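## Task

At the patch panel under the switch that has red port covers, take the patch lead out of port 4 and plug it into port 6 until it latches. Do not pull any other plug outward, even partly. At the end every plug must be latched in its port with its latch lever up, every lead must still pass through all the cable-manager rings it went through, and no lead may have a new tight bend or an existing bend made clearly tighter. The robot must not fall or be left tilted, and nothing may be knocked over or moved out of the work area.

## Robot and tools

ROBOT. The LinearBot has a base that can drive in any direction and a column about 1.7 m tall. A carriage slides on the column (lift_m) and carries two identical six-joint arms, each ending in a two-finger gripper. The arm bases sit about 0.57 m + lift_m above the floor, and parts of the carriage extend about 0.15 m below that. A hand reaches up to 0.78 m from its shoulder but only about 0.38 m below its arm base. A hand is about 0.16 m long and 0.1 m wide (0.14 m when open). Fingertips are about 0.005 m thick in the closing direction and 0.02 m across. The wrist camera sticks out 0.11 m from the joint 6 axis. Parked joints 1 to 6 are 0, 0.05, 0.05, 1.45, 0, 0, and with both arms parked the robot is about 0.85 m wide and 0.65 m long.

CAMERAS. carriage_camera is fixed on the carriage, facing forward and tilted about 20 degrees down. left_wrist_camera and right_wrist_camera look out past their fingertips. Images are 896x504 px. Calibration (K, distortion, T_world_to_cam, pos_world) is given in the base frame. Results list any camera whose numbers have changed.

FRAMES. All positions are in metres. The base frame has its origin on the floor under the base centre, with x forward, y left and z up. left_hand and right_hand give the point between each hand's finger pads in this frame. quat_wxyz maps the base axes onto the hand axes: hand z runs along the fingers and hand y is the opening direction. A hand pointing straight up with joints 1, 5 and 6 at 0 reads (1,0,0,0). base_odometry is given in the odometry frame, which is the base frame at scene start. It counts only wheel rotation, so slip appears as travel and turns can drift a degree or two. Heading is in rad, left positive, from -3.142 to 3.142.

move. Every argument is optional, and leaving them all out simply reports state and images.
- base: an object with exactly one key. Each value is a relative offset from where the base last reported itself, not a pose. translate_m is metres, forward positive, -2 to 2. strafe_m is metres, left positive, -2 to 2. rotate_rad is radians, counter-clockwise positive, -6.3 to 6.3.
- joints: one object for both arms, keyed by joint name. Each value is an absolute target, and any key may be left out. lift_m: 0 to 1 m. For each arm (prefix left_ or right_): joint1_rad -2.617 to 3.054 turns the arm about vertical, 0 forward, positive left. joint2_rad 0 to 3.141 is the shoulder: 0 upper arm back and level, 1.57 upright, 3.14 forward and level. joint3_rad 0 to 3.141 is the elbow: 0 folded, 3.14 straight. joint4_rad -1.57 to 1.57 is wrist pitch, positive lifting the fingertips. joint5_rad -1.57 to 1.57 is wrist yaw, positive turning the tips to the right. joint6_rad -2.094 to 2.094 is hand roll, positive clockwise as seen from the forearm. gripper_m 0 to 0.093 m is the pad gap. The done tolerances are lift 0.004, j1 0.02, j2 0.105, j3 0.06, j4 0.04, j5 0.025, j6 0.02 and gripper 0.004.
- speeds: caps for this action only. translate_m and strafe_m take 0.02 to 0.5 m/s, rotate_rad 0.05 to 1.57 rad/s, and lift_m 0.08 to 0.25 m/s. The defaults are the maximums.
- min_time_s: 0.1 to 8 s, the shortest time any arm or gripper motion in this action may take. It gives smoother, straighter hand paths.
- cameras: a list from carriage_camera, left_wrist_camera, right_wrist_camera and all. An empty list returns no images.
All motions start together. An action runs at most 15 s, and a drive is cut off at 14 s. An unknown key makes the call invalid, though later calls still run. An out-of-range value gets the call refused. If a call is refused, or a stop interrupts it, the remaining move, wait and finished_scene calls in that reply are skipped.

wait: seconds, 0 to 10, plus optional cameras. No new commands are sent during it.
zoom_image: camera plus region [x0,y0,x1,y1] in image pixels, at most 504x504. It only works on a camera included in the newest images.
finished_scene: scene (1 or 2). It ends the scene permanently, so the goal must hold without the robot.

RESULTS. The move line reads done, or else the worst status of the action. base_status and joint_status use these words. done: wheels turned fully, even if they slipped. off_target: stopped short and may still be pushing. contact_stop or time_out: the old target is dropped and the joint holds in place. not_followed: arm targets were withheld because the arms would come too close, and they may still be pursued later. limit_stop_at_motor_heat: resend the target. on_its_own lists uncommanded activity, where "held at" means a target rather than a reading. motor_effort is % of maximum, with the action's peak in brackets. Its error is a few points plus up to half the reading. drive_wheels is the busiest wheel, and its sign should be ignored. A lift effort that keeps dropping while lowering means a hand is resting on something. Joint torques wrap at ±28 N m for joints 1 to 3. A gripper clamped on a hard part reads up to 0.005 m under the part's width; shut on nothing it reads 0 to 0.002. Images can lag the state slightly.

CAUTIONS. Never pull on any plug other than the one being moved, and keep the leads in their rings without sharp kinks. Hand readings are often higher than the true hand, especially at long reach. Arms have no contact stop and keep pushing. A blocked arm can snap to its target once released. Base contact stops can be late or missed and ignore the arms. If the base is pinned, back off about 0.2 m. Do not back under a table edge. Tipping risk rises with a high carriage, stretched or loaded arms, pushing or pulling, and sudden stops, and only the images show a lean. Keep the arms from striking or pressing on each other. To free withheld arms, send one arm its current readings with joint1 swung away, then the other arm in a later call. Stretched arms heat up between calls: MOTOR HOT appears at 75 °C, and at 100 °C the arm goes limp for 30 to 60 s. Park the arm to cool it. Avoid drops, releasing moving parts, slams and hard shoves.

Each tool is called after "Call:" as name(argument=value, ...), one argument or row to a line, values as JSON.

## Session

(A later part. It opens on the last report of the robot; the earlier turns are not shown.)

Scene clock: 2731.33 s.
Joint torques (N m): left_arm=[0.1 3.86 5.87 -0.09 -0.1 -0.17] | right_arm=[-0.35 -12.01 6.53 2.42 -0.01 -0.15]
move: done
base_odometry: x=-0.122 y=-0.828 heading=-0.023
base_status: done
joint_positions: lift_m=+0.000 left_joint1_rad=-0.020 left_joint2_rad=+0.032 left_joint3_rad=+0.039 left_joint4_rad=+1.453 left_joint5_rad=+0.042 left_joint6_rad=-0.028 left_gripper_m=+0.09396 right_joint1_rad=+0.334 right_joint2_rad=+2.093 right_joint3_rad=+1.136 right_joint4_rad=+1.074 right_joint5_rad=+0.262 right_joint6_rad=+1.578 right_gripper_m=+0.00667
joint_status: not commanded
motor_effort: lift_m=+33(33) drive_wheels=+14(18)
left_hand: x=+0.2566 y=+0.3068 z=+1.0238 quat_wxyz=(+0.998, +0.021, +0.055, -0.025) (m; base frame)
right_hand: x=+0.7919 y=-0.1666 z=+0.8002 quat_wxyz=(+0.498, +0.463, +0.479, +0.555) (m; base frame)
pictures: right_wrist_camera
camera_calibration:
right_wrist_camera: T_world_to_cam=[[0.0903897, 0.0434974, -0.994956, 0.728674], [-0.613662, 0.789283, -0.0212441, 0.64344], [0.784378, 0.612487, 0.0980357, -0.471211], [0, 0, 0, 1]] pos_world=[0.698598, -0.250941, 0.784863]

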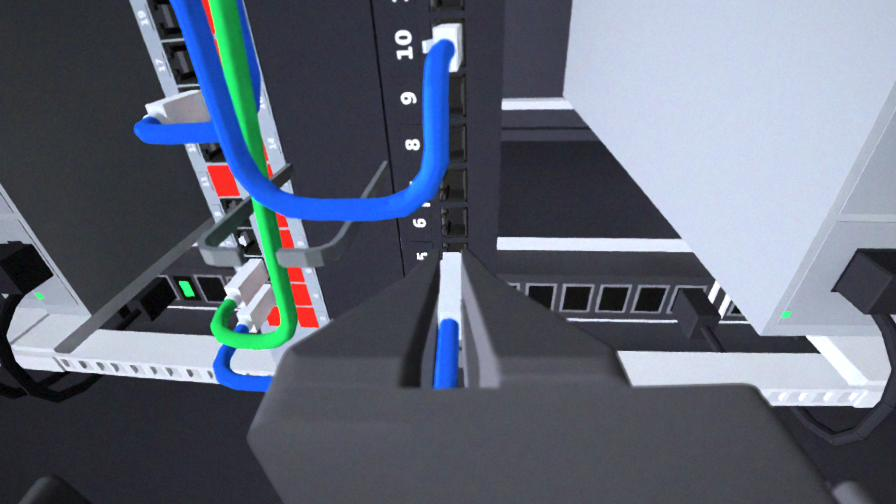

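Call:
move(
  base={"strafe_m": -0.003},
  speeds={"strafe_m": 0.02},
  cameras=[],
)

Call:
move(
  base={"translate_m": 0.014},
  speeds={"translate_m": 0.02},
  cameras=["right_wrist_camera"],
)

Call:
zoom_image(
  camera="right_wrist_camera",
  region=[430, 180, 490, 260],
)

Call:
zoom_image(
  camera="right_wrist_camera",
  region=[430, 100, 490, 180],
)

Scene clock: 2790.57 s.
Joint torques (N m): left_arm=[0.01 3.95 5.91 -0.06 -0.08 -0.16] | right_arm=[-0.57 -12.05 6.54 2.36 0.01 -0.21]
move: done
base_odometry: x=-0.122 y=-0.831 heading=-0.022
base_status: done
joint_positions: lift_m=+0.000 left_joint1_rad=-0.020 left_joint2_rad=+0.032 left_joint3_rad=+0.039 left_joint4_rad=+1.453 left_joint5_rad=+0.042 left_joint6_rad=-0.028 left_gripper_m=+0.09396 right_joint1_rad=+0.338 right_joint2_rad=+2.093 right_joint3_rad=+1.136 right_joint4_rad=+1.074 right_joint5_rad=+0.260 right_joint6_rad=+1.578 right_gripper_m=+0.00667
joint_status: not commanded
motor_effort: lift_m=+33(33) drive_wheels=+12(19)
left_hand: x=+0.2565 y=+0.3068 z=+1.0238 quat_wxyz=(+0.998, +0.021, +0.055, -0.025) (m; base frame)
right_hand: x=+0.7913 y=-0.1641 z=+0.8002 quat_wxyz=(+0.497, +0.462, +0.480, +0.556) (m; base frame)
pictures: none
No camera images: "cameras" was empty.

Scene clock: 2791.70 s.
Joint torques (N m): left_arm=[-0.09 3.81 5.94 -0.08 -0.09 -0.16] | right_arm=[-0.84 -12.01 6.42 2.48 0.05 -0.23]
move: done
base_odometry: x=-0.108 y=-0.831 heading=-0.023
base_status: done
joint_positions: lift_m=+0.000 left_joint1_rad=-0.019 left_joint2_rad=+0.032 left_joint3_rad=+0.039 left_joint4_rad=+1.454 left_joint5_rad=+0.043 left_joint6_rad=-0.028 left_gripper_m=+0.09396 right_joint1_rad=+0.339 right_joint2_rad=+2.093 right_joint3_rad=+1.136 right_joint4_rad=+1.074 right_joint5_rad=+0.259 right_joint6_rad=+1.578 right_gripper_m=+0.00667
joint_status: not commanded
motor_effort: lift_m=+33(34) drive_wheels=+15(18)
left_hand: x=+0.2563 y=+0.3067 z=+1.0238 quat_wxyz=(+0.998, +0.021, +0.055, -0.025) (m; base frame)
right_hand: x=+0.7910 y=-0.1629 z=+0.8002 quat_wxyz=(+0.496, +0.461, +0.481, +0.557) (m; base frame)
pictures: right_wrist_camera
camera_calibration:
right_wrist_camera: T_world_to_cam=[[0.0901237, 0.0439536, -0.99496, 0.728894], [-0.620544, 0.783874, -0.0215804, 0.644769], [0.778975, 0.619362, 0.0979208, -0.467314], [0, 0, 0, 1]] pos_world=[0.698443, -0.248019, 0.784895]

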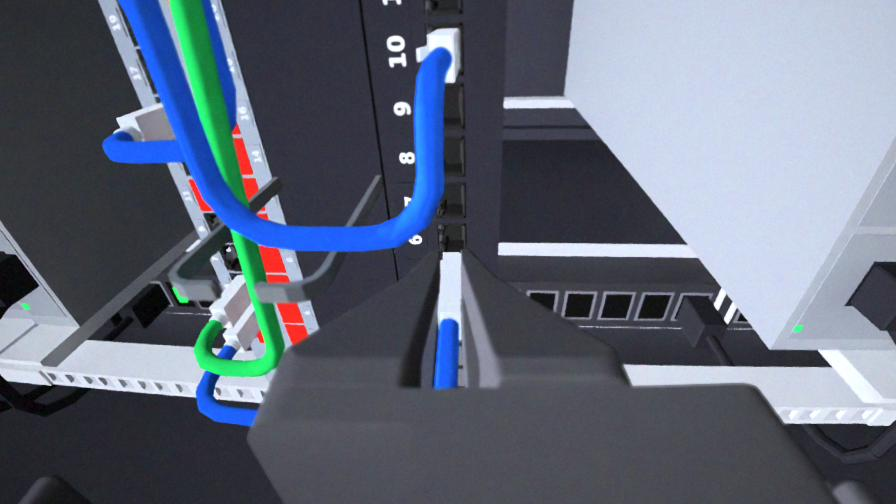

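Scaled by 6.300 from the camera's 896x504 image, which has a finer 1280x720 frame.

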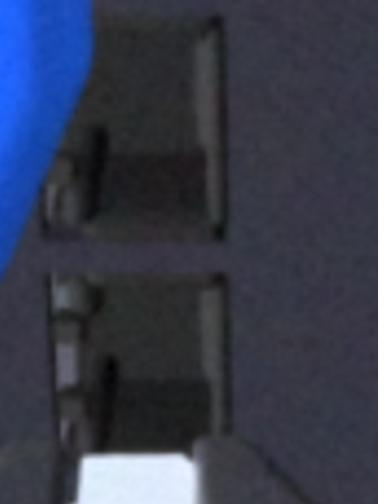

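Scaled by 6.300 from the camera's 896x504 image, which has a finer 1280x720 frame.

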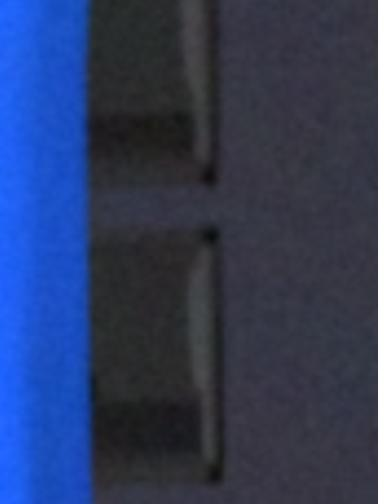

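Call:
zoom_image(
  camera="right_wrist_camera",
  region=[180, 130, 480, 400],
)

Scaled by 1.680 from the camera's 896x504 image, which has a finer 1280x720 frame.

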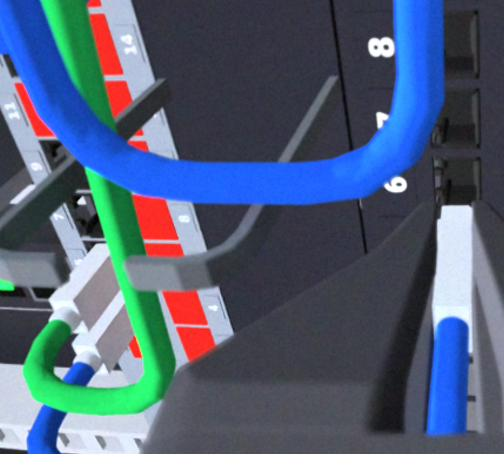

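Call:
move(
  cameras=["carriage_camera"],
)

Call:
zoom_image(
  camera="carriage_camera",
  region=[450, 200, 590, 290],
)

Scene clock: 2843.50 s.
Joint torques (N m): left_arm=[-0.01 3.89 5.9 -0.09 -0.07 -0.16] | right_arm=[-0.81 -12.03 6.46 2.39 0.03 -0.2]
base_odometry: x=-0.108 y=-0.831 heading=-0.023
base_status: done
joint_positions: lift_m=+0.000 left_joint1_rad=-0.019 left_joint2_rad=+0.032 left_joint3_rad=+0.039 left_joint4_rad=+1.454 left_joint5_rad=+0.043 left_joint6_rad=-0.028 left_gripper_m=+0.09396 right_joint1_rad=+0.339 right_joint2_rad=+2.093 right_joint3_rad=+1.136 right_joint4_rad=+1.074 right_joint5_rad=+0.259 right_joint6_rad=+1.578 right_gripper_m=+0.00667
joint_status: not commanded
motor_effort: lift_m=+33(34) drive_wheels=+14(18)
left_hand: x=+0.2563 y=+0.3067 z=+1.0238 quat_wxyz=(+0.998, +0.021, +0.055, -0.025) (m; base frame)
right_hand: x=+0.7910 y=-0.1629 z=+0.8002 quat_wxyz=(+0.496, +0.461, +0.481, +0.557) (m; base frame)
pictures: carriage_camera
camera_calibration:
carriage_camera: T_world_to_cam=[[-0.0315153, -0.999315, -0.0193989, 0.0223178], [-0.335878, 0.0288684, -0.941463, 1.00855], [0.941378, -0.0231548, -0.336558, 0.195801], [0, 0, 0, 1]] pos_world=[0.15513, -0.00227894, 1.01584]

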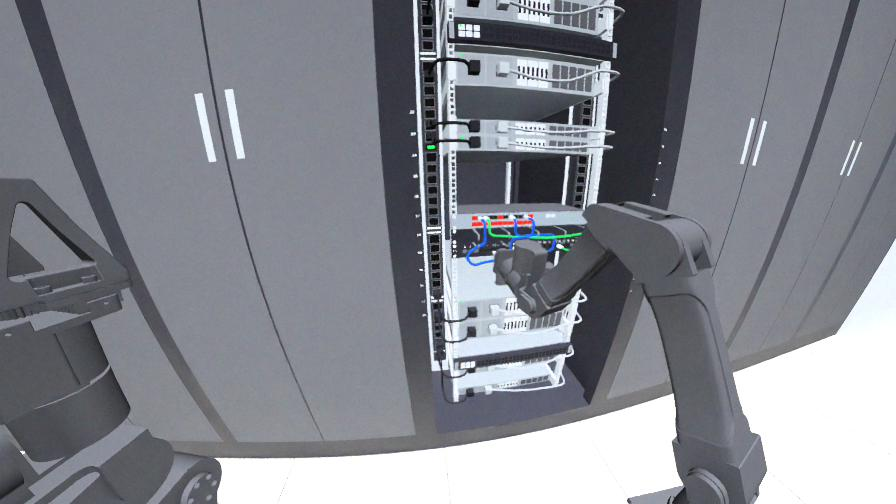

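Scaled by 3.600 from the camera's 896x504 image, which has a finer 1280x720 frame.

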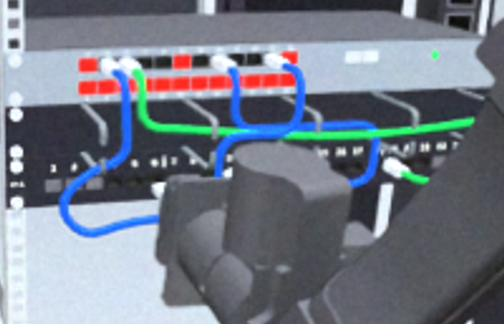

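Call:
move(
  joints={"right_joint1_rad": 0.3265},
  min_time_s=1.0,
  cameras=["right_wrist_camera"],
)

Call:
zoom_image(
  camera="right_wrist_camera",
  region=[430, 180, 490, 260],
)

Scene clock: 2854.63 s.
Joint torques (N m): left_arm=[0.02 3.86 5.9 -0.08 -0.09 -0.17] | right_arm=[-1.33 -12.03 6.46 2.38 0.04 -0.26]
move: done
base_odometry: x=-0.108 y=-0.831 heading=-0.023
base_status: not commanded
joint_positions: lift_m=+0.000 left_joint1_rad=-0.019 left_joint2_rad=+0.032 left_joint3_rad=+0.039 left_joint4_rad=+1.454 left_joint5_rad=+0.043 left_joint6_rad=-0.028 left_gripper_m=+0.09396 right_joint1_rad=+0.339 right_joint2_rad=+2.093 right_joint3_rad=+1.136 right_joint4_rad=+1.074 right_joint5_rad=+0.259 right_joint6_rad=+1.578 right_gripper_m=+0.00667
joint_status: all done
motor_effort: lift_m=+33(34) drive_wheels=+14(17)
left_hand: x=+0.2563 y=+0.3067 z=+1.0238 quat_wxyz=(+0.998, +0.021, +0.055, -0.025) (m; base frame)
right_hand: x=+0.7910 y=-0.1629 z=+0.8002 quat_wxyz=(+0.496, +0.461, +0.481, +0.557) (m; base frame)
pictures: right_wrist_camera
camera_calibration:
right_wrist_camera: T_world_to_cam=[[0.0901237, 0.0439536, -0.99496, 0.728894], [-0.620544, 0.783874, -0.0215804, 0.644769], [0.778975, 0.619362, 0.0979208, -0.467314], [0, 0, 0, 1]] pos_world=[0.698443, -0.248019, 0.784895]

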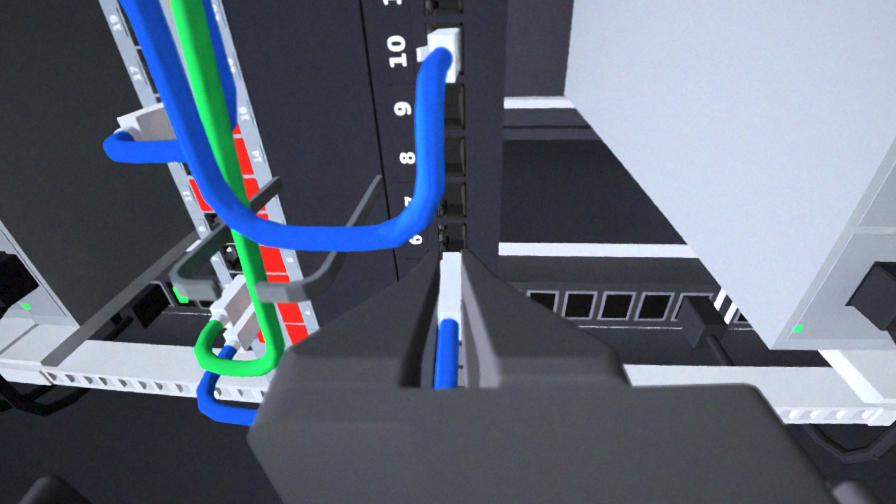

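Scaled by 6.300 from the camera's 896x504 image, which has a finer 1280x720 frame.

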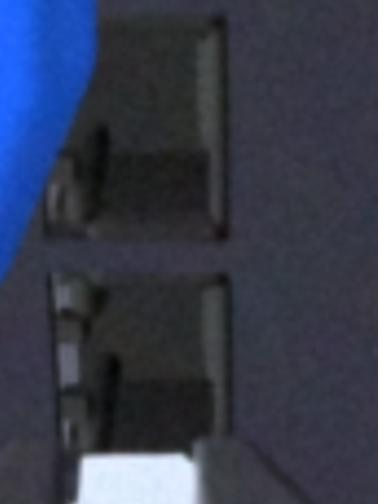

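Call:
move(
  joints={"right_joint1_rad": 0.3215},
  min_time_s=1.0,
  cameras=["right_wrist_camera"],
)

Call:
zoom_image(
  camera="right_wrist_camera",
  region=[430, 180, 490, 260],
)

Scene clock: 2862.93 s.
Joint torques (N m): left_arm=[0.03 3.89 5.93 -0.07 -0.07 -0.16] | right_arm=[-1.32 -12.11 6.37 2.38 0.06 -0.25]
move: done
base_odometry: x=-0.108 y=-0.831 heading=-0.023
base_status: not commanded
joint_positions: lift_m=+0.000 left_joint1_rad=-0.019 left_joint2_rad=+0.032 left_joint3_rad=+0.039 left_joint4_rad=+1.454 left_joint5_rad=+0.043 left_joint6_rad=-0.028 left_gripper_m=+0.09396 right_joint1_rad=+0.336 right_joint2_rad=+2.093 right_joint3_rad=+1.136 right_joint4_rad=+1.074 right_joint5_rad=+0.259 right_joint6_rad=+1.578 right_gripper_m=+0.00667
joint_status: all done
motor_effort: lift_m=+33(34) drive_wheels=+15(16)
left_hand: x=+0.2563 y=+0.3067 z=+1.0238 quat_wxyz=(+0.998, +0.021, +0.055, -0.025) (m; base frame)
right_hand: x=+0.7915 y=-0.1650 z=+0.8002 quat_wxyz=(+0.497, +0.462, +0.480, +0.556) (m; base frame)
pictures: right_wrist_camera
camera_calibration:
right_wrist_camera: T_world_to_cam=[[0.0902907, 0.0436095, -0.99496, 0.728748], [-0.61755, 0.786236, -0.0215804, 0.644826], [0.781332, 0.616386, 0.0979208, -0.46879], [0, 0, 0, 1]] pos_world=[0.698694, -0.24981, 0.784895]

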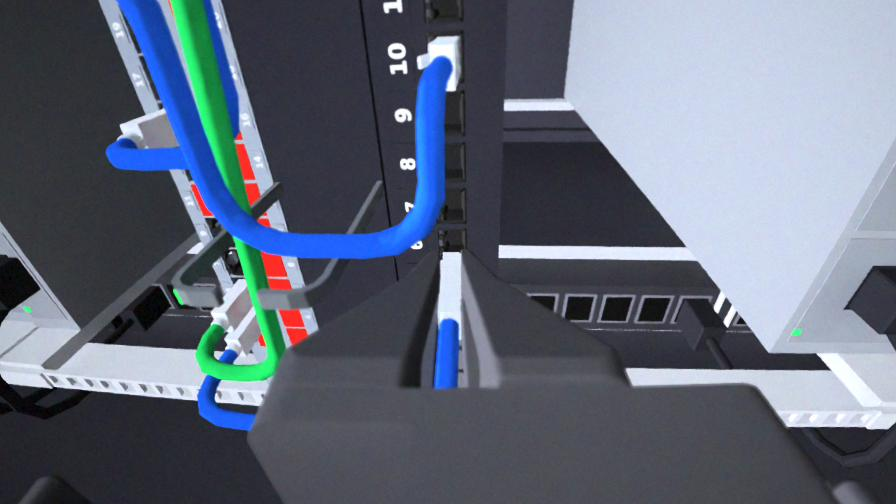

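Scaled by 6.300 from the camera's 896x504 image, which has a finer 1280x720 frame.

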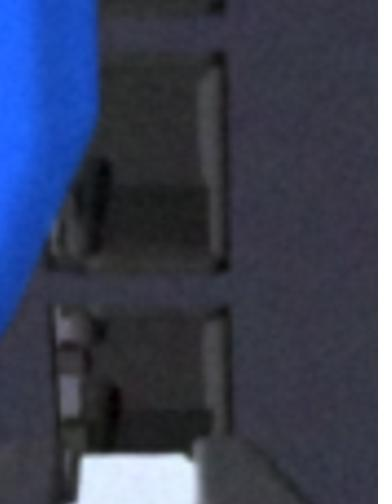

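Call:
move(
  joints={"right_joint1_rad": 0.318},
  min_time_s=1.0,
  cameras=[],
)

Call:
move(
  base={"translate_m": 0.007},
  speeds={"translate_m": 0.02},
  cameras=["right_wrist_camera"],
)

Call:
zoom_image(
  camera="right_wrist_camera",
  region=[430, 180, 490, 260],
)

Scene clock: 2872.37 s.
Joint torques (N m): left_arm=[-0.02 3.9 5.9 -0.08 -0.08 -0.16] | right_arm=[-1.37 -11.97 6.64 2.37 0 -0.23]
move: done
base_odometry: x=-0.108 y=-0.831 heading=-0.023
base_status: not commanded
joint_positions: lift_m=+0.000 left_joint1_rad=-0.019 left_joint2_rad=+0.032 left_joint3_rad=+0.039 left_joint4_rad=+1.454 left_joint5_rad=+0.043 left_joint6_rad=-0.028 left_gripper_m=+0.09396 right_joint1_rad=+0.332 right_joint2_rad=+2.093 right_joint3_rad=+1.136 right_joint4_rad=+1.074 right_joint5_rad=+0.259 right_joint6_rad=+1.578 right_gripper_m=+0.00667
joint_status: all done
motor_effort: lift_m=+33(34) drive_wheels=+15(16)
left_hand: x=+0.2563 y=+0.3067 z=+1.0238 quat_wxyz=(+0.998, +0.021, +0.055, -0.025) (m; base frame)
right_hand: x=+0.7920 y=-0.1669 z=+0.8002 quat_wxyz=(+0.498, +0.463, +0.479, +0.555) (m; base frame)
pictures: none
No camera images: "cameras" was empty.

Scene clock: 2873.17 s.
Joint torques (N m): left_arm=[0.01 3.96 5.94 -0.08 -0.07 -0.16] | right_arm=[-1.25 -12.08 6.67 2.38 0.07 -0.21]
move: done
base_odometry: x=-0.102 y=-0.832 heading=-0.025
base_status: done
joint_positions: lift_m=+0.000 left_joint1_rad=-0.019 left_joint2_rad=+0.032 left_joint3_rad=+0.039 left_joint4_rad=+1.456 left_joint5_rad=+0.043 left_joint6_rad=-0.028 left_gripper_m=+0.09396 right_joint1_rad=+0.330 right_joint2_rad=+2.093 right_joint3_rad=+1.136 right_joint4_rad=+1.074 right_joint5_rad=+0.257 right_joint6_rad=+1.578 right_gripper_m=+0.00667
joint_status: not commanded
motor_effort: lift_m=+33(34) drive_wheels=+15(20)
left_hand: x=+0.2559 y=+0.3067 z=+1.0238 quat_wxyz=(+0.998, +0.021, +0.054, -0.025) (m; base frame)
right_hand: x=+0.7924 y=-0.1678 z=+0.8001 quat_wxyz=(+0.498, +0.463, +0.479, +0.555) (m; base frame)
pictures: right_wrist_camera
camera_calibration:
right_wrist_camera: T_world_to_cam=[[0.0901677, 0.042924, -0.995001, 0.728722], [-0.61484, 0.788353, -0.021708, 0.645867], [0.78348, 0.613724, 0.0974754, -0.469479], [0, 0, 0, 1]] pos_world=[0.699225, -0.25232, 0.784862]

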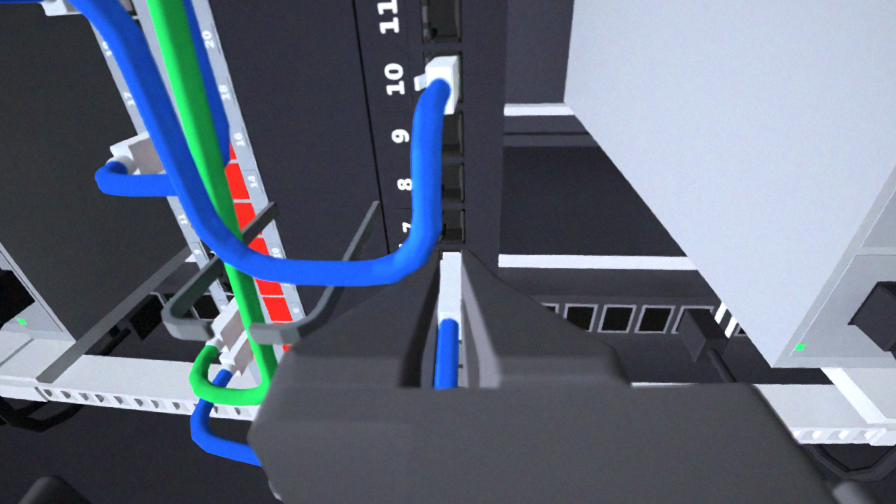

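Scaled by 6.300 from the camera's 896x504 image, which has a finer 1280x720 frame.

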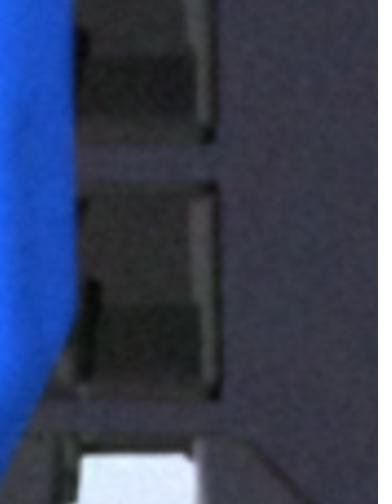

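Call:
move(
  base={"strafe_m": 0.0025},
  speeds={"strafe_m": 0.02},
  cameras=["right_wrist_camera"],
)

Call:
zoom_image(
  camera="right_wrist_camera",
  region=[430, 180, 490, 260],
)

Scene clock: 2892.17 s.
Joint torques (N m): left_arm=[0.1 3.89 5.89 -0.11 -0.08 -0.16] | right_arm=[-1.16 -12 6.48 2.38 0.12 -0.24]
move: done
base_odometry: x=-0.102 y=-0.830 heading=-0.025
base_status: done
joint_positions: lift_m=+0.000 left_joint1_rad=-0.020 left_joint2_rad=+0.032 left_joint3_rad=+0.039 left_joint4_rad=+1.455 left_joint5_rad=+0.043 left_joint6_rad=-0.028 left_gripper_m=+0.09396 right_joint1_rad=+0.328 right_joint2_rad=+2.093 right_joint3_rad=+1.136 right_joint4_rad=+1.074 right_joint5_rad=+0.255 right_joint6_rad=+1.578 right_gripper_m=+0.00667
joint_status: not commanded
motor_effort: lift_m=+34(34) drive_wheels=-7(15)
left_hand: x=+0.2560 y=+0.3067 z=+1.0238 quat_wxyz=(+0.998, +0.021, +0.054, -0.025) (m; base frame)
right_hand: x=+0.7927 y=-0.1689 z=+0.8001 quat_wxyz=(+0.498, +0.463, +0.479, +0.555) (m; base frame)
pictures: right_wrist_camera
camera_calibration:
right_wrist_camera: T_world_to_cam=[[0.0902577, 0.0426874, -0.995003, 0.728634], [-0.614229, 0.788824, -0.0218754, 0.646601], [0.783949, 0.613135, 0.0974173, -0.46952], [0, 0, 0, 1]] pos_world=[0.699476, -0.253279, 0.784877]

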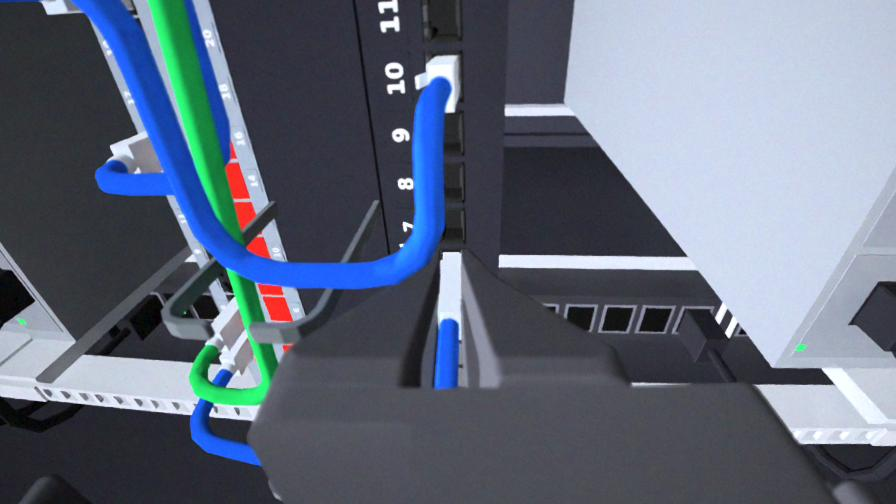

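Scaled by 6.300 from the camera's 896x504 image, which has a finer 1280x720 frame.

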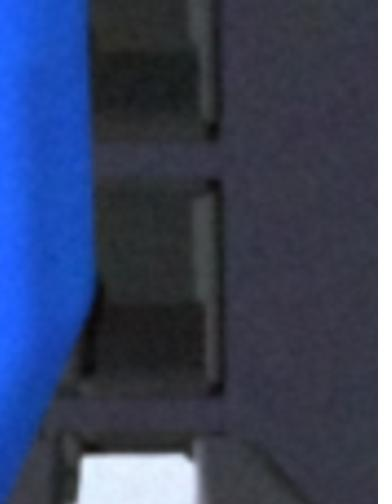

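Call:
move(
  cameras=["right_wrist_camera"],
)

Scene clock: 2931.00 s.
Joint torques (N m): left_arm=[0.02 3.93 5.86 -0.1 -0.07 -0.16] | right_arm=[-0.83 -12.08 6.3 2.42 0.1 -0.19]
base_odometry: x=-0.102 y=-0.830 heading=-0.025
base_status: done
joint_positions: lift_m=+0.000 left_joint1_rad=-0.020 left_joint2_rad=+0.032 left_joint3_rad=+0.039 left_joint4_rad=+1.455 left_joint5_rad=+0.043 left_joint6_rad=-0.028 left_gripper_m=+0.09396 right_joint1_rad=+0.328 right_joint2_rad=+2.093 right_joint3_rad=+1.136 right_joint4_rad=+1.074 right_joint5_rad=+0.255 right_joint6_rad=+1.578 right_gripper_m=+0.00667
joint_status: not commanded
motor_effort: lift_m=+34(34) drive_wheels=-7(15)
left_hand: x=+0.2560 y=+0.3067 z=+1.0238 quat_wxyz=(+0.998, +0.021, +0.054, -0.025) (m; base frame)
right_hand: x=+0.7927 y=-0.1689 z=+0.8001 quat_wxyz=(+0.498, +0.463, +0.479, +0.555) (m; base frame)
pictures: right_wrist_camera
camera_calibration:
right_wrist_camera: T_world_to_cam=[[0.0902577, 0.0426874, -0.995003, 0.728634], [-0.614229, 0.788824, -0.0218754, 0.646601], [0.783949, 0.613135, 0.0974173, -0.46952], [0, 0, 0, 1]] pos_world=[0.699476, -0.253279, 0.784877]

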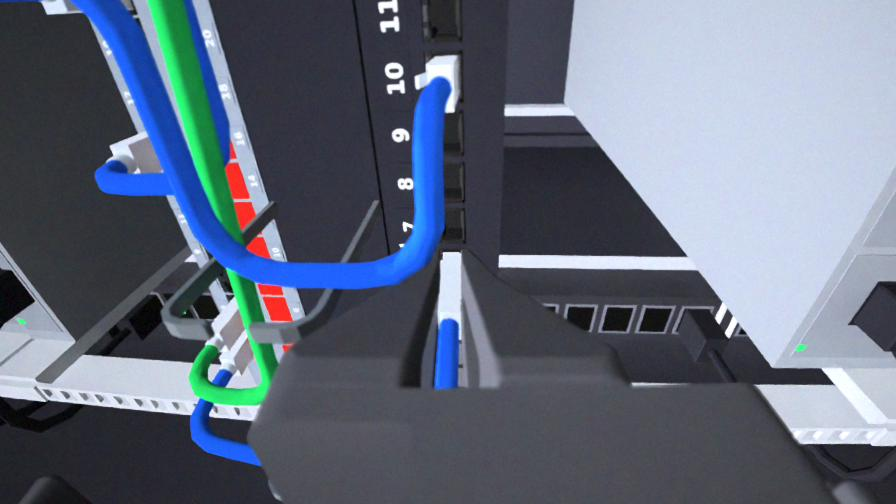

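Call:
move(
  base={"strafe_m": 0.0035},
  speeds={"strafe_m": 0.02},
  cameras=["right_wrist_camera"],
)

Call:
zoom_image(
  camera="right_wrist_camera",
  region=[430, 180, 490, 260],
)

Scene clock: 2934.53 s.
Joint torques (N m): left_arm=[0.06 3.88 5.89 -0.09 -0.07 -0.16] | right_arm=[-0.99 -12 6.39 2.43 0.11 -0.23]
move: done
base_odometry: x=-0.102 y=-0.827 heading=-0.026
base_status: done
joint_positions: lift_m=+0.000 left_joint1_rad=-0.020 left_joint2_rad=+0.032 left_joint3_rad=+0.039 left_joint4_rad=+1.455 left_joint5_rad=+0.043 left_joint6_rad=-0.028 left_gripper_m=+0.09396 right_joint1_rad=+0.327 right_joint2_rad=+2.093 right_joint3_rad=+1.136 right_joint4_rad=+1.074 right_joint5_rad=+0.254 right_joint6_rad=+1.578 right_gripper_m=+0.00667
joint_status: not commanded
motor_effort: lift_m=+34(34) drive_wheels=-6(9)
left_hand: x=+0.2560 y=+0.3067 z=+1.0238 quat_wxyz=(+0.998, +0.021, +0.054, -0.025) (m; base frame)
right_hand: x=+0.7928 y=-0.1692 z=+0.8001 quat_wxyz=(+0.498, +0.463, +0.479, +0.555) (m; base frame)
pictures: right_wrist_camera
camera_calibration:
right_wrist_camera: T_world_to_cam=[[0.0902863, 0.0426035, -0.995004, 0.728606], [-0.614225, 0.788826, -0.0219591, 0.646963], [0.783949, 0.613139, 0.0973882, -0.469393], [0, 0, 0, 1]] pos_world=[0.699577, -0.253579, 0.784886]

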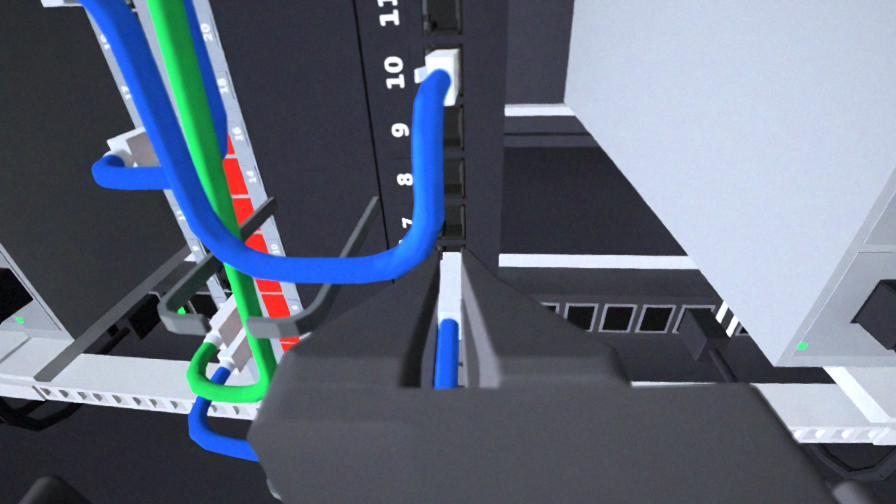

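Scaled by 6.300 from the camera's 896x504 image, which has a finer 1280x720 frame.

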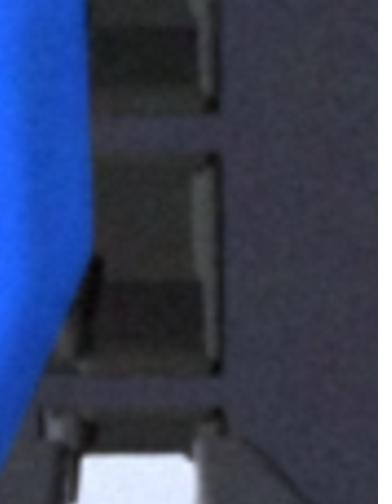

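Call:
move(
  base={"translate_m": 0.007},
  speeds={"translate_m": 0.02},
  cameras=["right_wrist_camera"],
)

Call:
zoom_image(
  camera="right_wrist_camera",
  region=[430, 180, 490, 260],
)

Scene clock: 2953.30 s.
Joint torques (N m): left_arm=[0.03 4.11 5.93 -0.08 -0.08 -0.14] | right_arm=[-1.02 -12.07 6.5 2.4 0.21 -0.23]
move: done
base_odometry: x=-0.095 y=-0.827 heading=-0.028
base_status: done
joint_positions: lift_m=+0.000 left_joint1_rad=-0.020 left_joint2_rad=+0.032 left_joint3_rad=+0.039 left_joint4_rad=+1.456 left_joint5_rad=+0.043 left_joint6_rad=-0.028 left_gripper_m=+0.09396 right_joint1_rad=+0.326 right_joint2_rad=+2.093 right_joint3_rad=+1.136 right_joint4_rad=+1.074 right_joint5_rad=+0.247 right_joint6_rad=+1.578 right_gripper_m=+0.00667
joint_status: not commanded
motor_effort: lift_m=+34(34) drive_wheels=+12(14)
left_hand: x=+0.2559 y=+0.3067 z=+1.0238 quat_wxyz=(+0.998, +0.021, +0.054, -0.025) (m; base frame)
right_hand: x=+0.7927 y=-0.1681 z=+0.8002 quat_wxyz=(+0.497, +0.461, +0.481, +0.556) (m; base frame)
pictures: right_wrist_camera
camera_calibration:
right_wrist_camera: T_world_to_cam=[[0.0902651, 0.0424258, -0.995014, 0.728596], [-0.619582, 0.784602, -0.0227527, 0.650301], [0.779724, 0.618546, 0.0971085, -0.465511], [0, 0, 0, 1]] pos_world=[0.700119, -0.253198, 0.784964]

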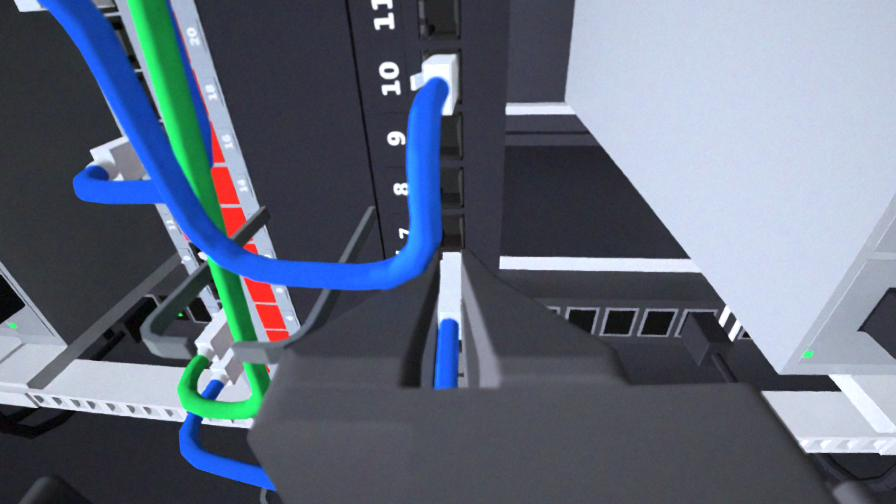

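Scaled by 6.300 from the camera's 896x504 image, which has a finer 1280x720 frame.

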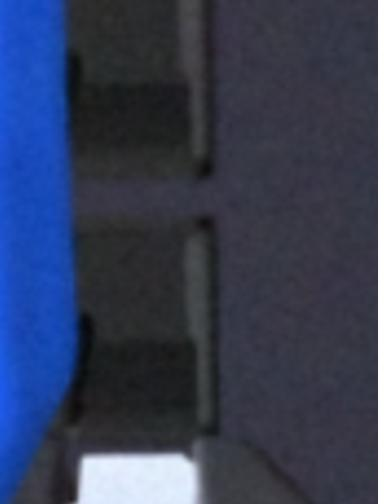

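Call:
zoom_image(
  camera="right_wrist_camera",
  region=[120, 180, 460, 420],
)

Scaled by 1.482 from the camera's 896x504 image, which has a finer 1280x720 frame.

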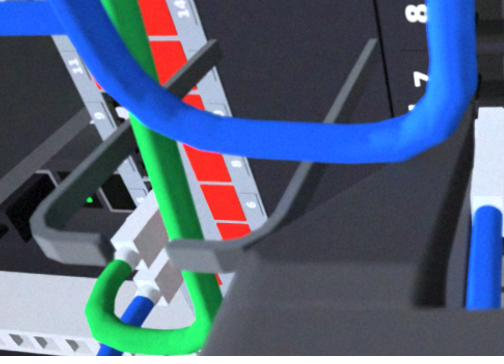

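Call:
zoom_image(
  camera="right_wrist_camera",
  region=[230, 210, 400, 370],
)

Scaled by 2.965 from the camera's 896x504 image, which has a finer 1280x720 frame.

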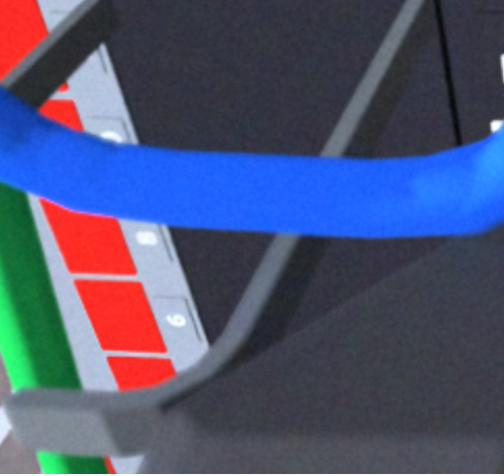

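Call:
move(
  base={"translate_m": 0.006},
  speeds={"translate_m": 0.02},
  cameras=["right_wrist_camera"],
)

Call:
zoom_image(
  camera="right_wrist_camera",
  region=[400, 170, 490, 290],
)

Scene clock: 3033.50 s.
Joint torques (N m): left_arm=[-0.03 3.9 5.9 -0.1 -0.08 -0.17] | right_arm=[-1.36 -11.95 6.86 2.29 0.24 -0.22]
move: done
base_odometry: x=-0.089 y=-0.827 heading=-0.029
base_status: done
joint_positions: lift_m=+0.000 left_joint1_rad=-0.020 left_joint2_rad=+0.032 left_joint3_rad=+0.039 left_joint4_rad=+1.456 left_joint5_rad=+0.043 left_joint6_rad=-0.028 left_gripper_m=+0.09396 right_joint1_rad=+0.331 right_joint2_rad=+2.093 right_joint3_rad=+1.133 right_joint4_rad=+1.081 right_joint5_rad=+0.247 right_joint6_rad=+1.578 right_gripper_m=+0.00667
joint_status: not commanded
motor_effort: lift_m=+34(34) drive_wheels=+14(17)
left_hand: x=+0.2557 y=+0.3067 z=+1.0239 quat_wxyz=(+0.998, +0.021, +0.053, -0.025) (m; base frame)
right_hand: x=+0.7915 y=-0.1659 z=+0.8005 quat_wxyz=(+0.496, +0.459, +0.481, +0.559) (m; base frame)
pictures: right_wrist_camera
camera_calibration:
right_wrist_camera: T_world_to_cam=[[0.0936738, 0.0440287, -0.994629, 0.726201], [-0.62308, 0.781787, -0.0240746, 0.651171], [0.776528, 0.621989, 0.100666, -0.465729], [0, 0, 0, 1]] pos_world=[0.699358, -0.251373, 0.784861]

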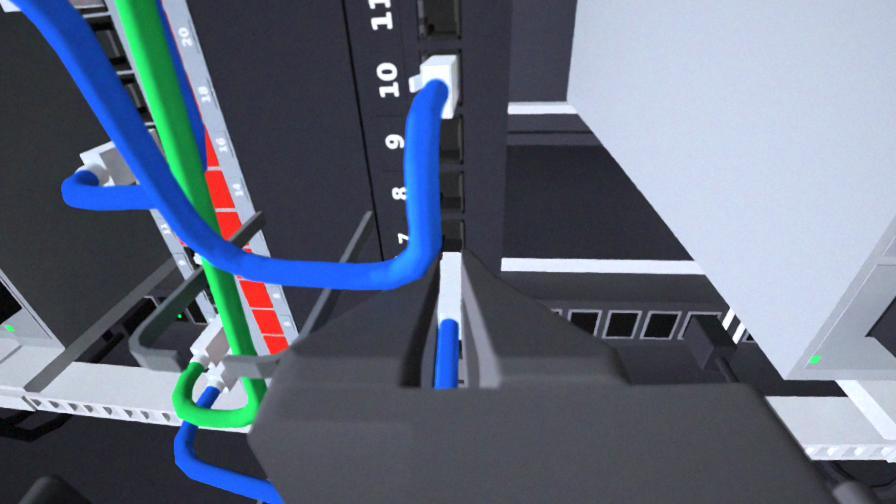

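Scaled by 4.200 from the camera's 896x504 image, which has a finer 1280x720 frame.

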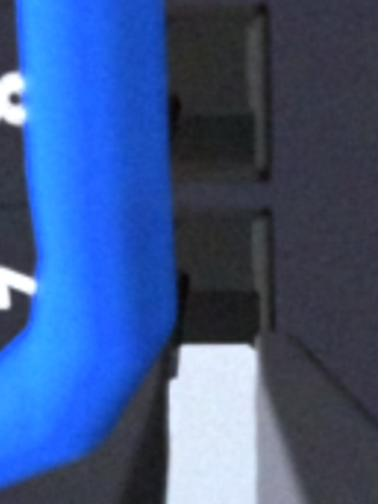

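Call:
move(
  base={"strafe_m": 0.003},
  speeds={"strafe_m": 0.02},
  cameras=[],
)

Call:
move(
  base={"translate_m": 0.005},
  speeds={"translate_m": 0.02},
  cameras=["right_wrist_camera"],
)

Call:
zoom_image(
  camera="right_wrist_camera",
  region=[400, 170, 490, 290],
)

Scene clock: 3081.33 s.
Joint torques (N m): left_arm=[0.12 3.92 5.87 -0.1 -0.07 -0.15] | right_arm=[-1.37 -12.01 6.69 2.32 0.13 -0.22]
move: done
base_odometry: x=-0.089 y=-0.825 heading=-0.030
base_status: done
joint_positions: lift_m=+0.000 left_joint1_rad=-0.020 left_joint2_rad=+0.032 left_joint3_rad=+0.039 left_joint4_rad=+1.456 left_joint5_rad=+0.043 left_joint6_rad=-0.028 left_gripper_m=+0.09396 right_joint1_rad=+0.331 right_joint2_rad=+2.093 right_joint3_rad=+1.133 right_joint4_rad=+1.082 right_joint5_rad=+0.254 right_joint6_rad=+1.578 right_gripper_m=+0.00667
joint_status: not commanded
motor_effort: lift_m=+34(34) drive_wheels=+8(14)
left_hand: x=+0.2559 y=+0.3067 z=+1.0238 quat_wxyz=(+0.998, +0.021, +0.054, -0.025) (m; base frame)
right_hand: x=+0.7915 y=-0.1669 z=+0.8006 quat_wxyz=(+0.498, +0.461, +0.479, +0.557) (m; base frame)
pictures: none
No camera images: "cameras" was empty.

Scene clock: 3082.00 s.
Joint torques (N m): left_arm=[0.08 3.75 5.93 -0.12 -0.07 -0.16] | right_arm=[-1.61 -11.69 8.44 2.07 0.1 -0.18]
move: done
base_odometry: x=-0.084 y=-0.825 heading=-0.031
base_status: done
joint_positions: lift_m=+0.000 left_joint1_rad=-0.020 left_joint2_rad=+0.032 left_joint3_rad=+0.039 left_joint4_rad=+1.456 left_joint5_rad=+0.043 left_joint6_rad=-0.028 left_gripper_m=+0.09396 right_joint1_rad=+0.336 right_joint2_rad=+2.088 right_joint3_rad=+1.113 right_joint4_rad=+1.101 right_joint5_rad=+0.256 right_joint6_rad=+1.578 right_gripper_m=+0.00667
joint_status: not commanded
motor_effort: lift_m=+34(34) drive_wheels=+12(17)
left_hand: x=+0.2559 y=+0.3067 z=+1.0238 quat_wxyz=(+0.998, +0.021, +0.054, -0.025) (m; base frame)
right_hand: x=+0.7872 y=-0.1655 z=+0.8002 quat_wxyz=(+0.498, +0.459, +0.478, +0.560) (m; base frame)
pictures: right_wrist_camera
camera_calibration:
right_wrist_camera: T_world_to_cam=[[0.0999085, 0.046991, -0.993886, 0.721332], [-0.620592, 0.783724, -0.0253293, 0.647477], [0.777743, 0.619329, 0.107463, -0.469457], [0, 0, 0, 1]] pos_world=[0.694869, -0.250591, 0.783771]

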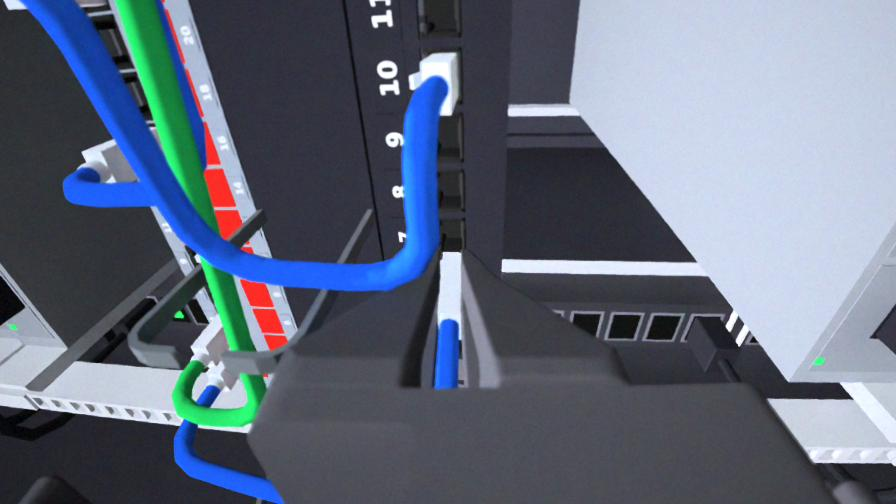

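Scaled by 4.200 from the camera's 896x504 image, which has a finer 1280x720 frame.

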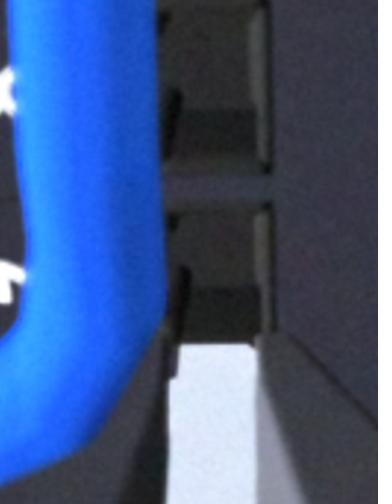

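Call:
zoom_image(
  camera="right_wrist_camera",
  region=[420, 130, 480, 260],
)

Call:
zoom_image(
  camera="right_wrist_camera",
  region=[420, 0, 480, 140],
)

Scaled by 3.877 from the camera's 896x504 image, which has a finer 1280x720 frame.

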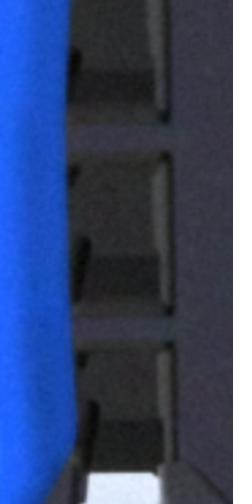

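Scaled by 3.600 from the camera's 896x504 image, which has a finer 1280x720 frame.

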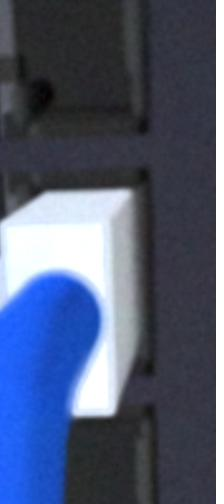

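Call:
move(
  base={"translate_m": -0.011},
  speeds={"translate_m": 0.02},
  cameras=[],
)

Call:
move(
  base={"strafe_m": 0.006},
  speeds={"strafe_m": 0.02},
  cameras=["right_wrist_camera"],
)

Call:
zoom_image(
  camera="right_wrist_camera",
  region=[420, 130, 480, 260],
)

Call:
zoom_image(
  camera="right_wrist_camera",
  region=[420, 0, 480, 140],
)

Scene clock: 3206.03 s.
Joint torques (N m): left_arm=[0.05 3.85 5.91 -0.09 -0.06 -0.15] | right_arm=[-1.14 -11.55 7.53 2.31 0.16 -0.16]
move: done
base_odometry: x=-0.095 y=-0.825 heading=-0.031
base_status: done
joint_positions: lift_m=+0.000 left_joint1_rad=-0.020 left_joint2_rad=+0.032 left_joint3_rad=+0.039 left_joint4_rad=+1.454 left_joint5_rad=+0.043 left_joint6_rad=-0.028 left_gripper_m=+0.09396 right_joint1_rad=+0.331 right_joint2_rad=+2.088 right_joint3_rad=+1.124 right_joint4_rad=+1.083 right_joint5_rad=+0.253 right_joint6_rad=+1.578 right_gripper_m=+0.00667
joint_status: not commanded
motor_effort: lift_m=+34(34) drive_wheels=-2(8)
left_hand: x=+0.2562 y=+0.3067 z=+1.0238 quat_wxyz=(+0.998, +0.021, +0.054, -0.025) (m; base frame)
right_hand: x=+0.7898 y=-0.1673 z=+0.8004 quat_wxyz=(+0.497, +0.461, +0.480, +0.557) (m; base frame)
pictures: none
No camera images: "cameras" was empty.

Scene clock: 3206.77 s.
Joint torques (N m): left_arm=[-0.09 3.92 5.93 -0.08 -0.07 -0.14] | right_arm=[-0.8 -11.54 7.27 2.28 0.13 -0.2]
move: done
base_odometry: x=-0.095 y=-0.819 heading=-0.032
base_status: done
joint_positions: lift_m=+0.000 left_joint1_rad=-0.020 left_joint2_rad=+0.032 left_joint3_rad=+0.039 left_joint4_rad=+1.454 left_joint5_rad=+0.043 left_joint6_rad=-0.028 left_gripper_m=+0.09396 right_joint1_rad=+0.328 right_joint2_rad=+2.088 right_joint3_rad=+1.124 right_joint4_rad=+1.083 right_joint5_rad=+0.253 right_joint6_rad=+1.578 right_gripper_m=+0.00667
joint_status: not commanded
motor_effort: lift_m=+34(34) drive_wheels=+5(8)
left_hand: x=+0.2562 y=+0.3067 z=+1.0238 quat_wxyz=(+0.998, +0.021, +0.054, -0.025) (m; base frame)
right_hand: x=+0.7903 y=-0.1690 z=+0.8004 quat_wxyz=(+0.498, +0.462, +0.479, +0.556) (m; base frame)
pictures: right_wrist_camera
camera_calibration:
right_wrist_camera: T_world_to_cam=[[0.0931019, 0.0436471, -0.994699, 0.726857], [-0.616552, 0.786973, -0.0231759, 0.647796], [0.78179, 0.615442, 0.100179, -0.467741], [0, 0, 0, 1]] pos_world=[0.697404, -0.253656, 0.784875]

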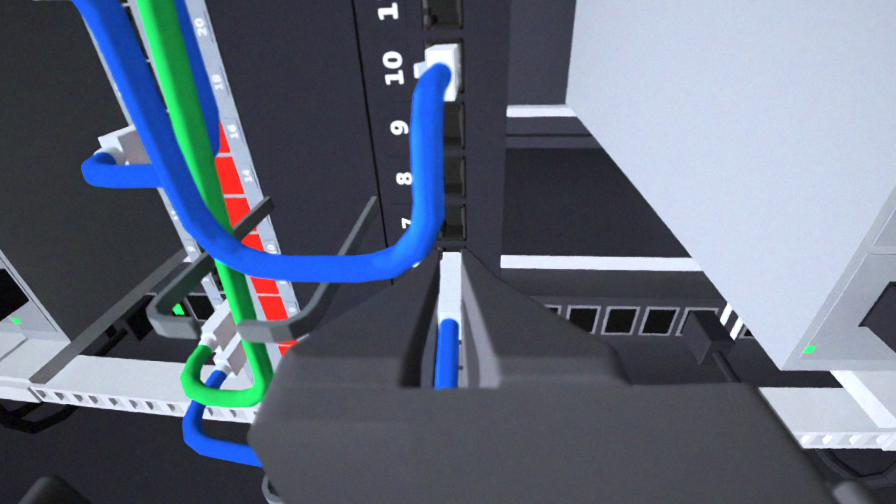

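Scaled by 3.877 from the camera's 896x504 image, which has a finer 1280x720 frame.

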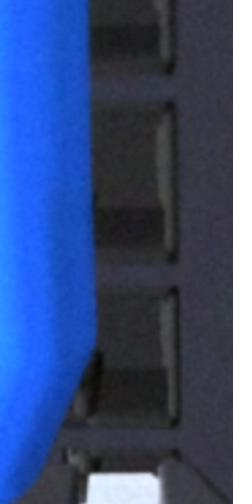

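Scaled by 3.600 from the camera's 896x504 image, which has a finer 1280x720 frame.

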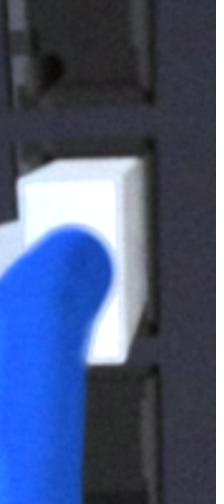

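Call:
move(
  base={"strafe_m": 0.005},
  speeds={"strafe_m": 0.02},
  cameras=["right_wrist_camera"],
)

Call:
zoom_image(
  camera="right_wrist_camera",
  region=[420, 130, 480, 260],
)

Call:
zoom_image(
  camera="right_wrist_camera",
  region=[420, 0, 480, 140],
)

Scene clock: 3236.27 s.
Joint torques (N m): left_arm=[0.06 3.85 5.94 -0.09 -0.07 -0.15] | right_arm=[-0.85 -11.62 7.57 2.33 0.13 -0.2]
move: done
base_odometry: x=-0.094 y=-0.815 heading=-0.033
base_status: done
joint_positions: lift_m=+0.000 left_joint1_rad=-0.020 left_joint2_rad=+0.032 left_joint3_rad=+0.039 left_joint4_rad=+1.454 left_joint5_rad=+0.043 left_joint6_rad=-0.028 left_gripper_m=+0.09396 right_joint1_rad=+0.326 right_joint2_rad=+2.088 right_joint3_rad=+1.124 right_joint4_rad=+1.082 right_joint5_rad=+0.253 right_joint6_rad=+1.578 right_gripper_m=+0.00667
joint_status: not commanded
motor_effort: lift_m=+34(34) drive_wheels=+7(9)
left_hand: x=+0.2562 y=+0.3067 z=+1.0238 quat_wxyz=(+0.998, +0.021, +0.054, -0.025) (m; base frame)
right_hand: x=+0.7906 y=-0.1700 z=+0.8004 quat_wxyz=(+0.499, +0.462, +0.479, +0.556) (m; base frame)
pictures: right_wrist_camera
camera_calibration:
right_wrist_camera: T_world_to_cam=[[0.0928255, 0.0433479, -0.994738, 0.72705], [-0.615058, 0.788145, -0.0230499, 0.647751], [0.782999, 0.613961, 0.0998214, -0.468287], [0, 0, 0, 1]] pos_world=[0.697584, -0.254527, 0.7849]

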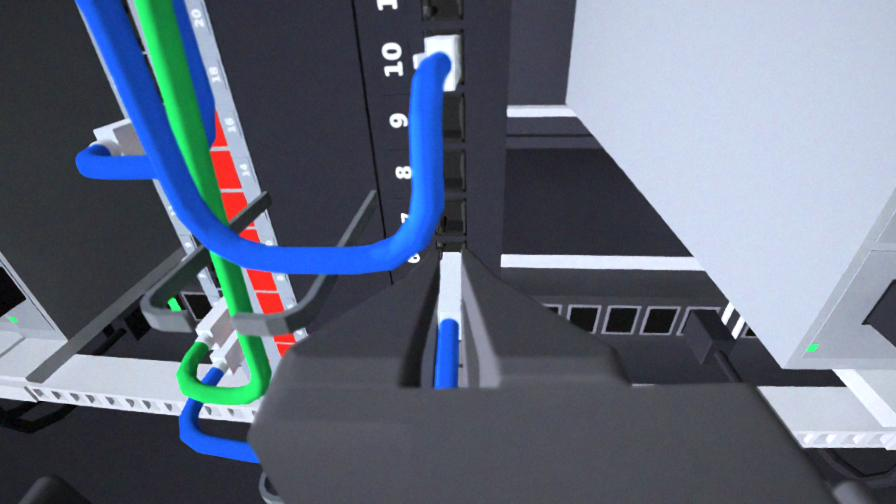

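Scaled by 3.877 from the camera's 896x504 image, which has a finer 1280x720 frame.

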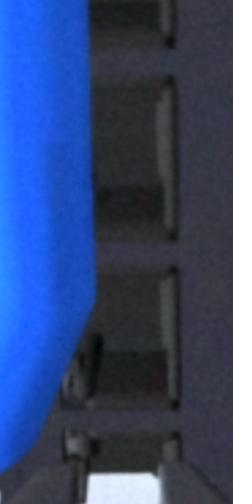

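Scaled by 3.600 from the camera's 896x504 image, which has a finer 1280x720 frame.

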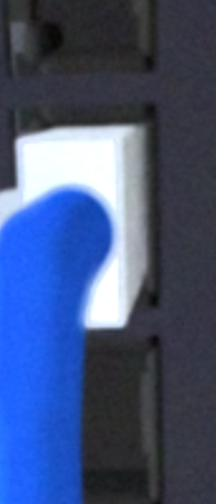

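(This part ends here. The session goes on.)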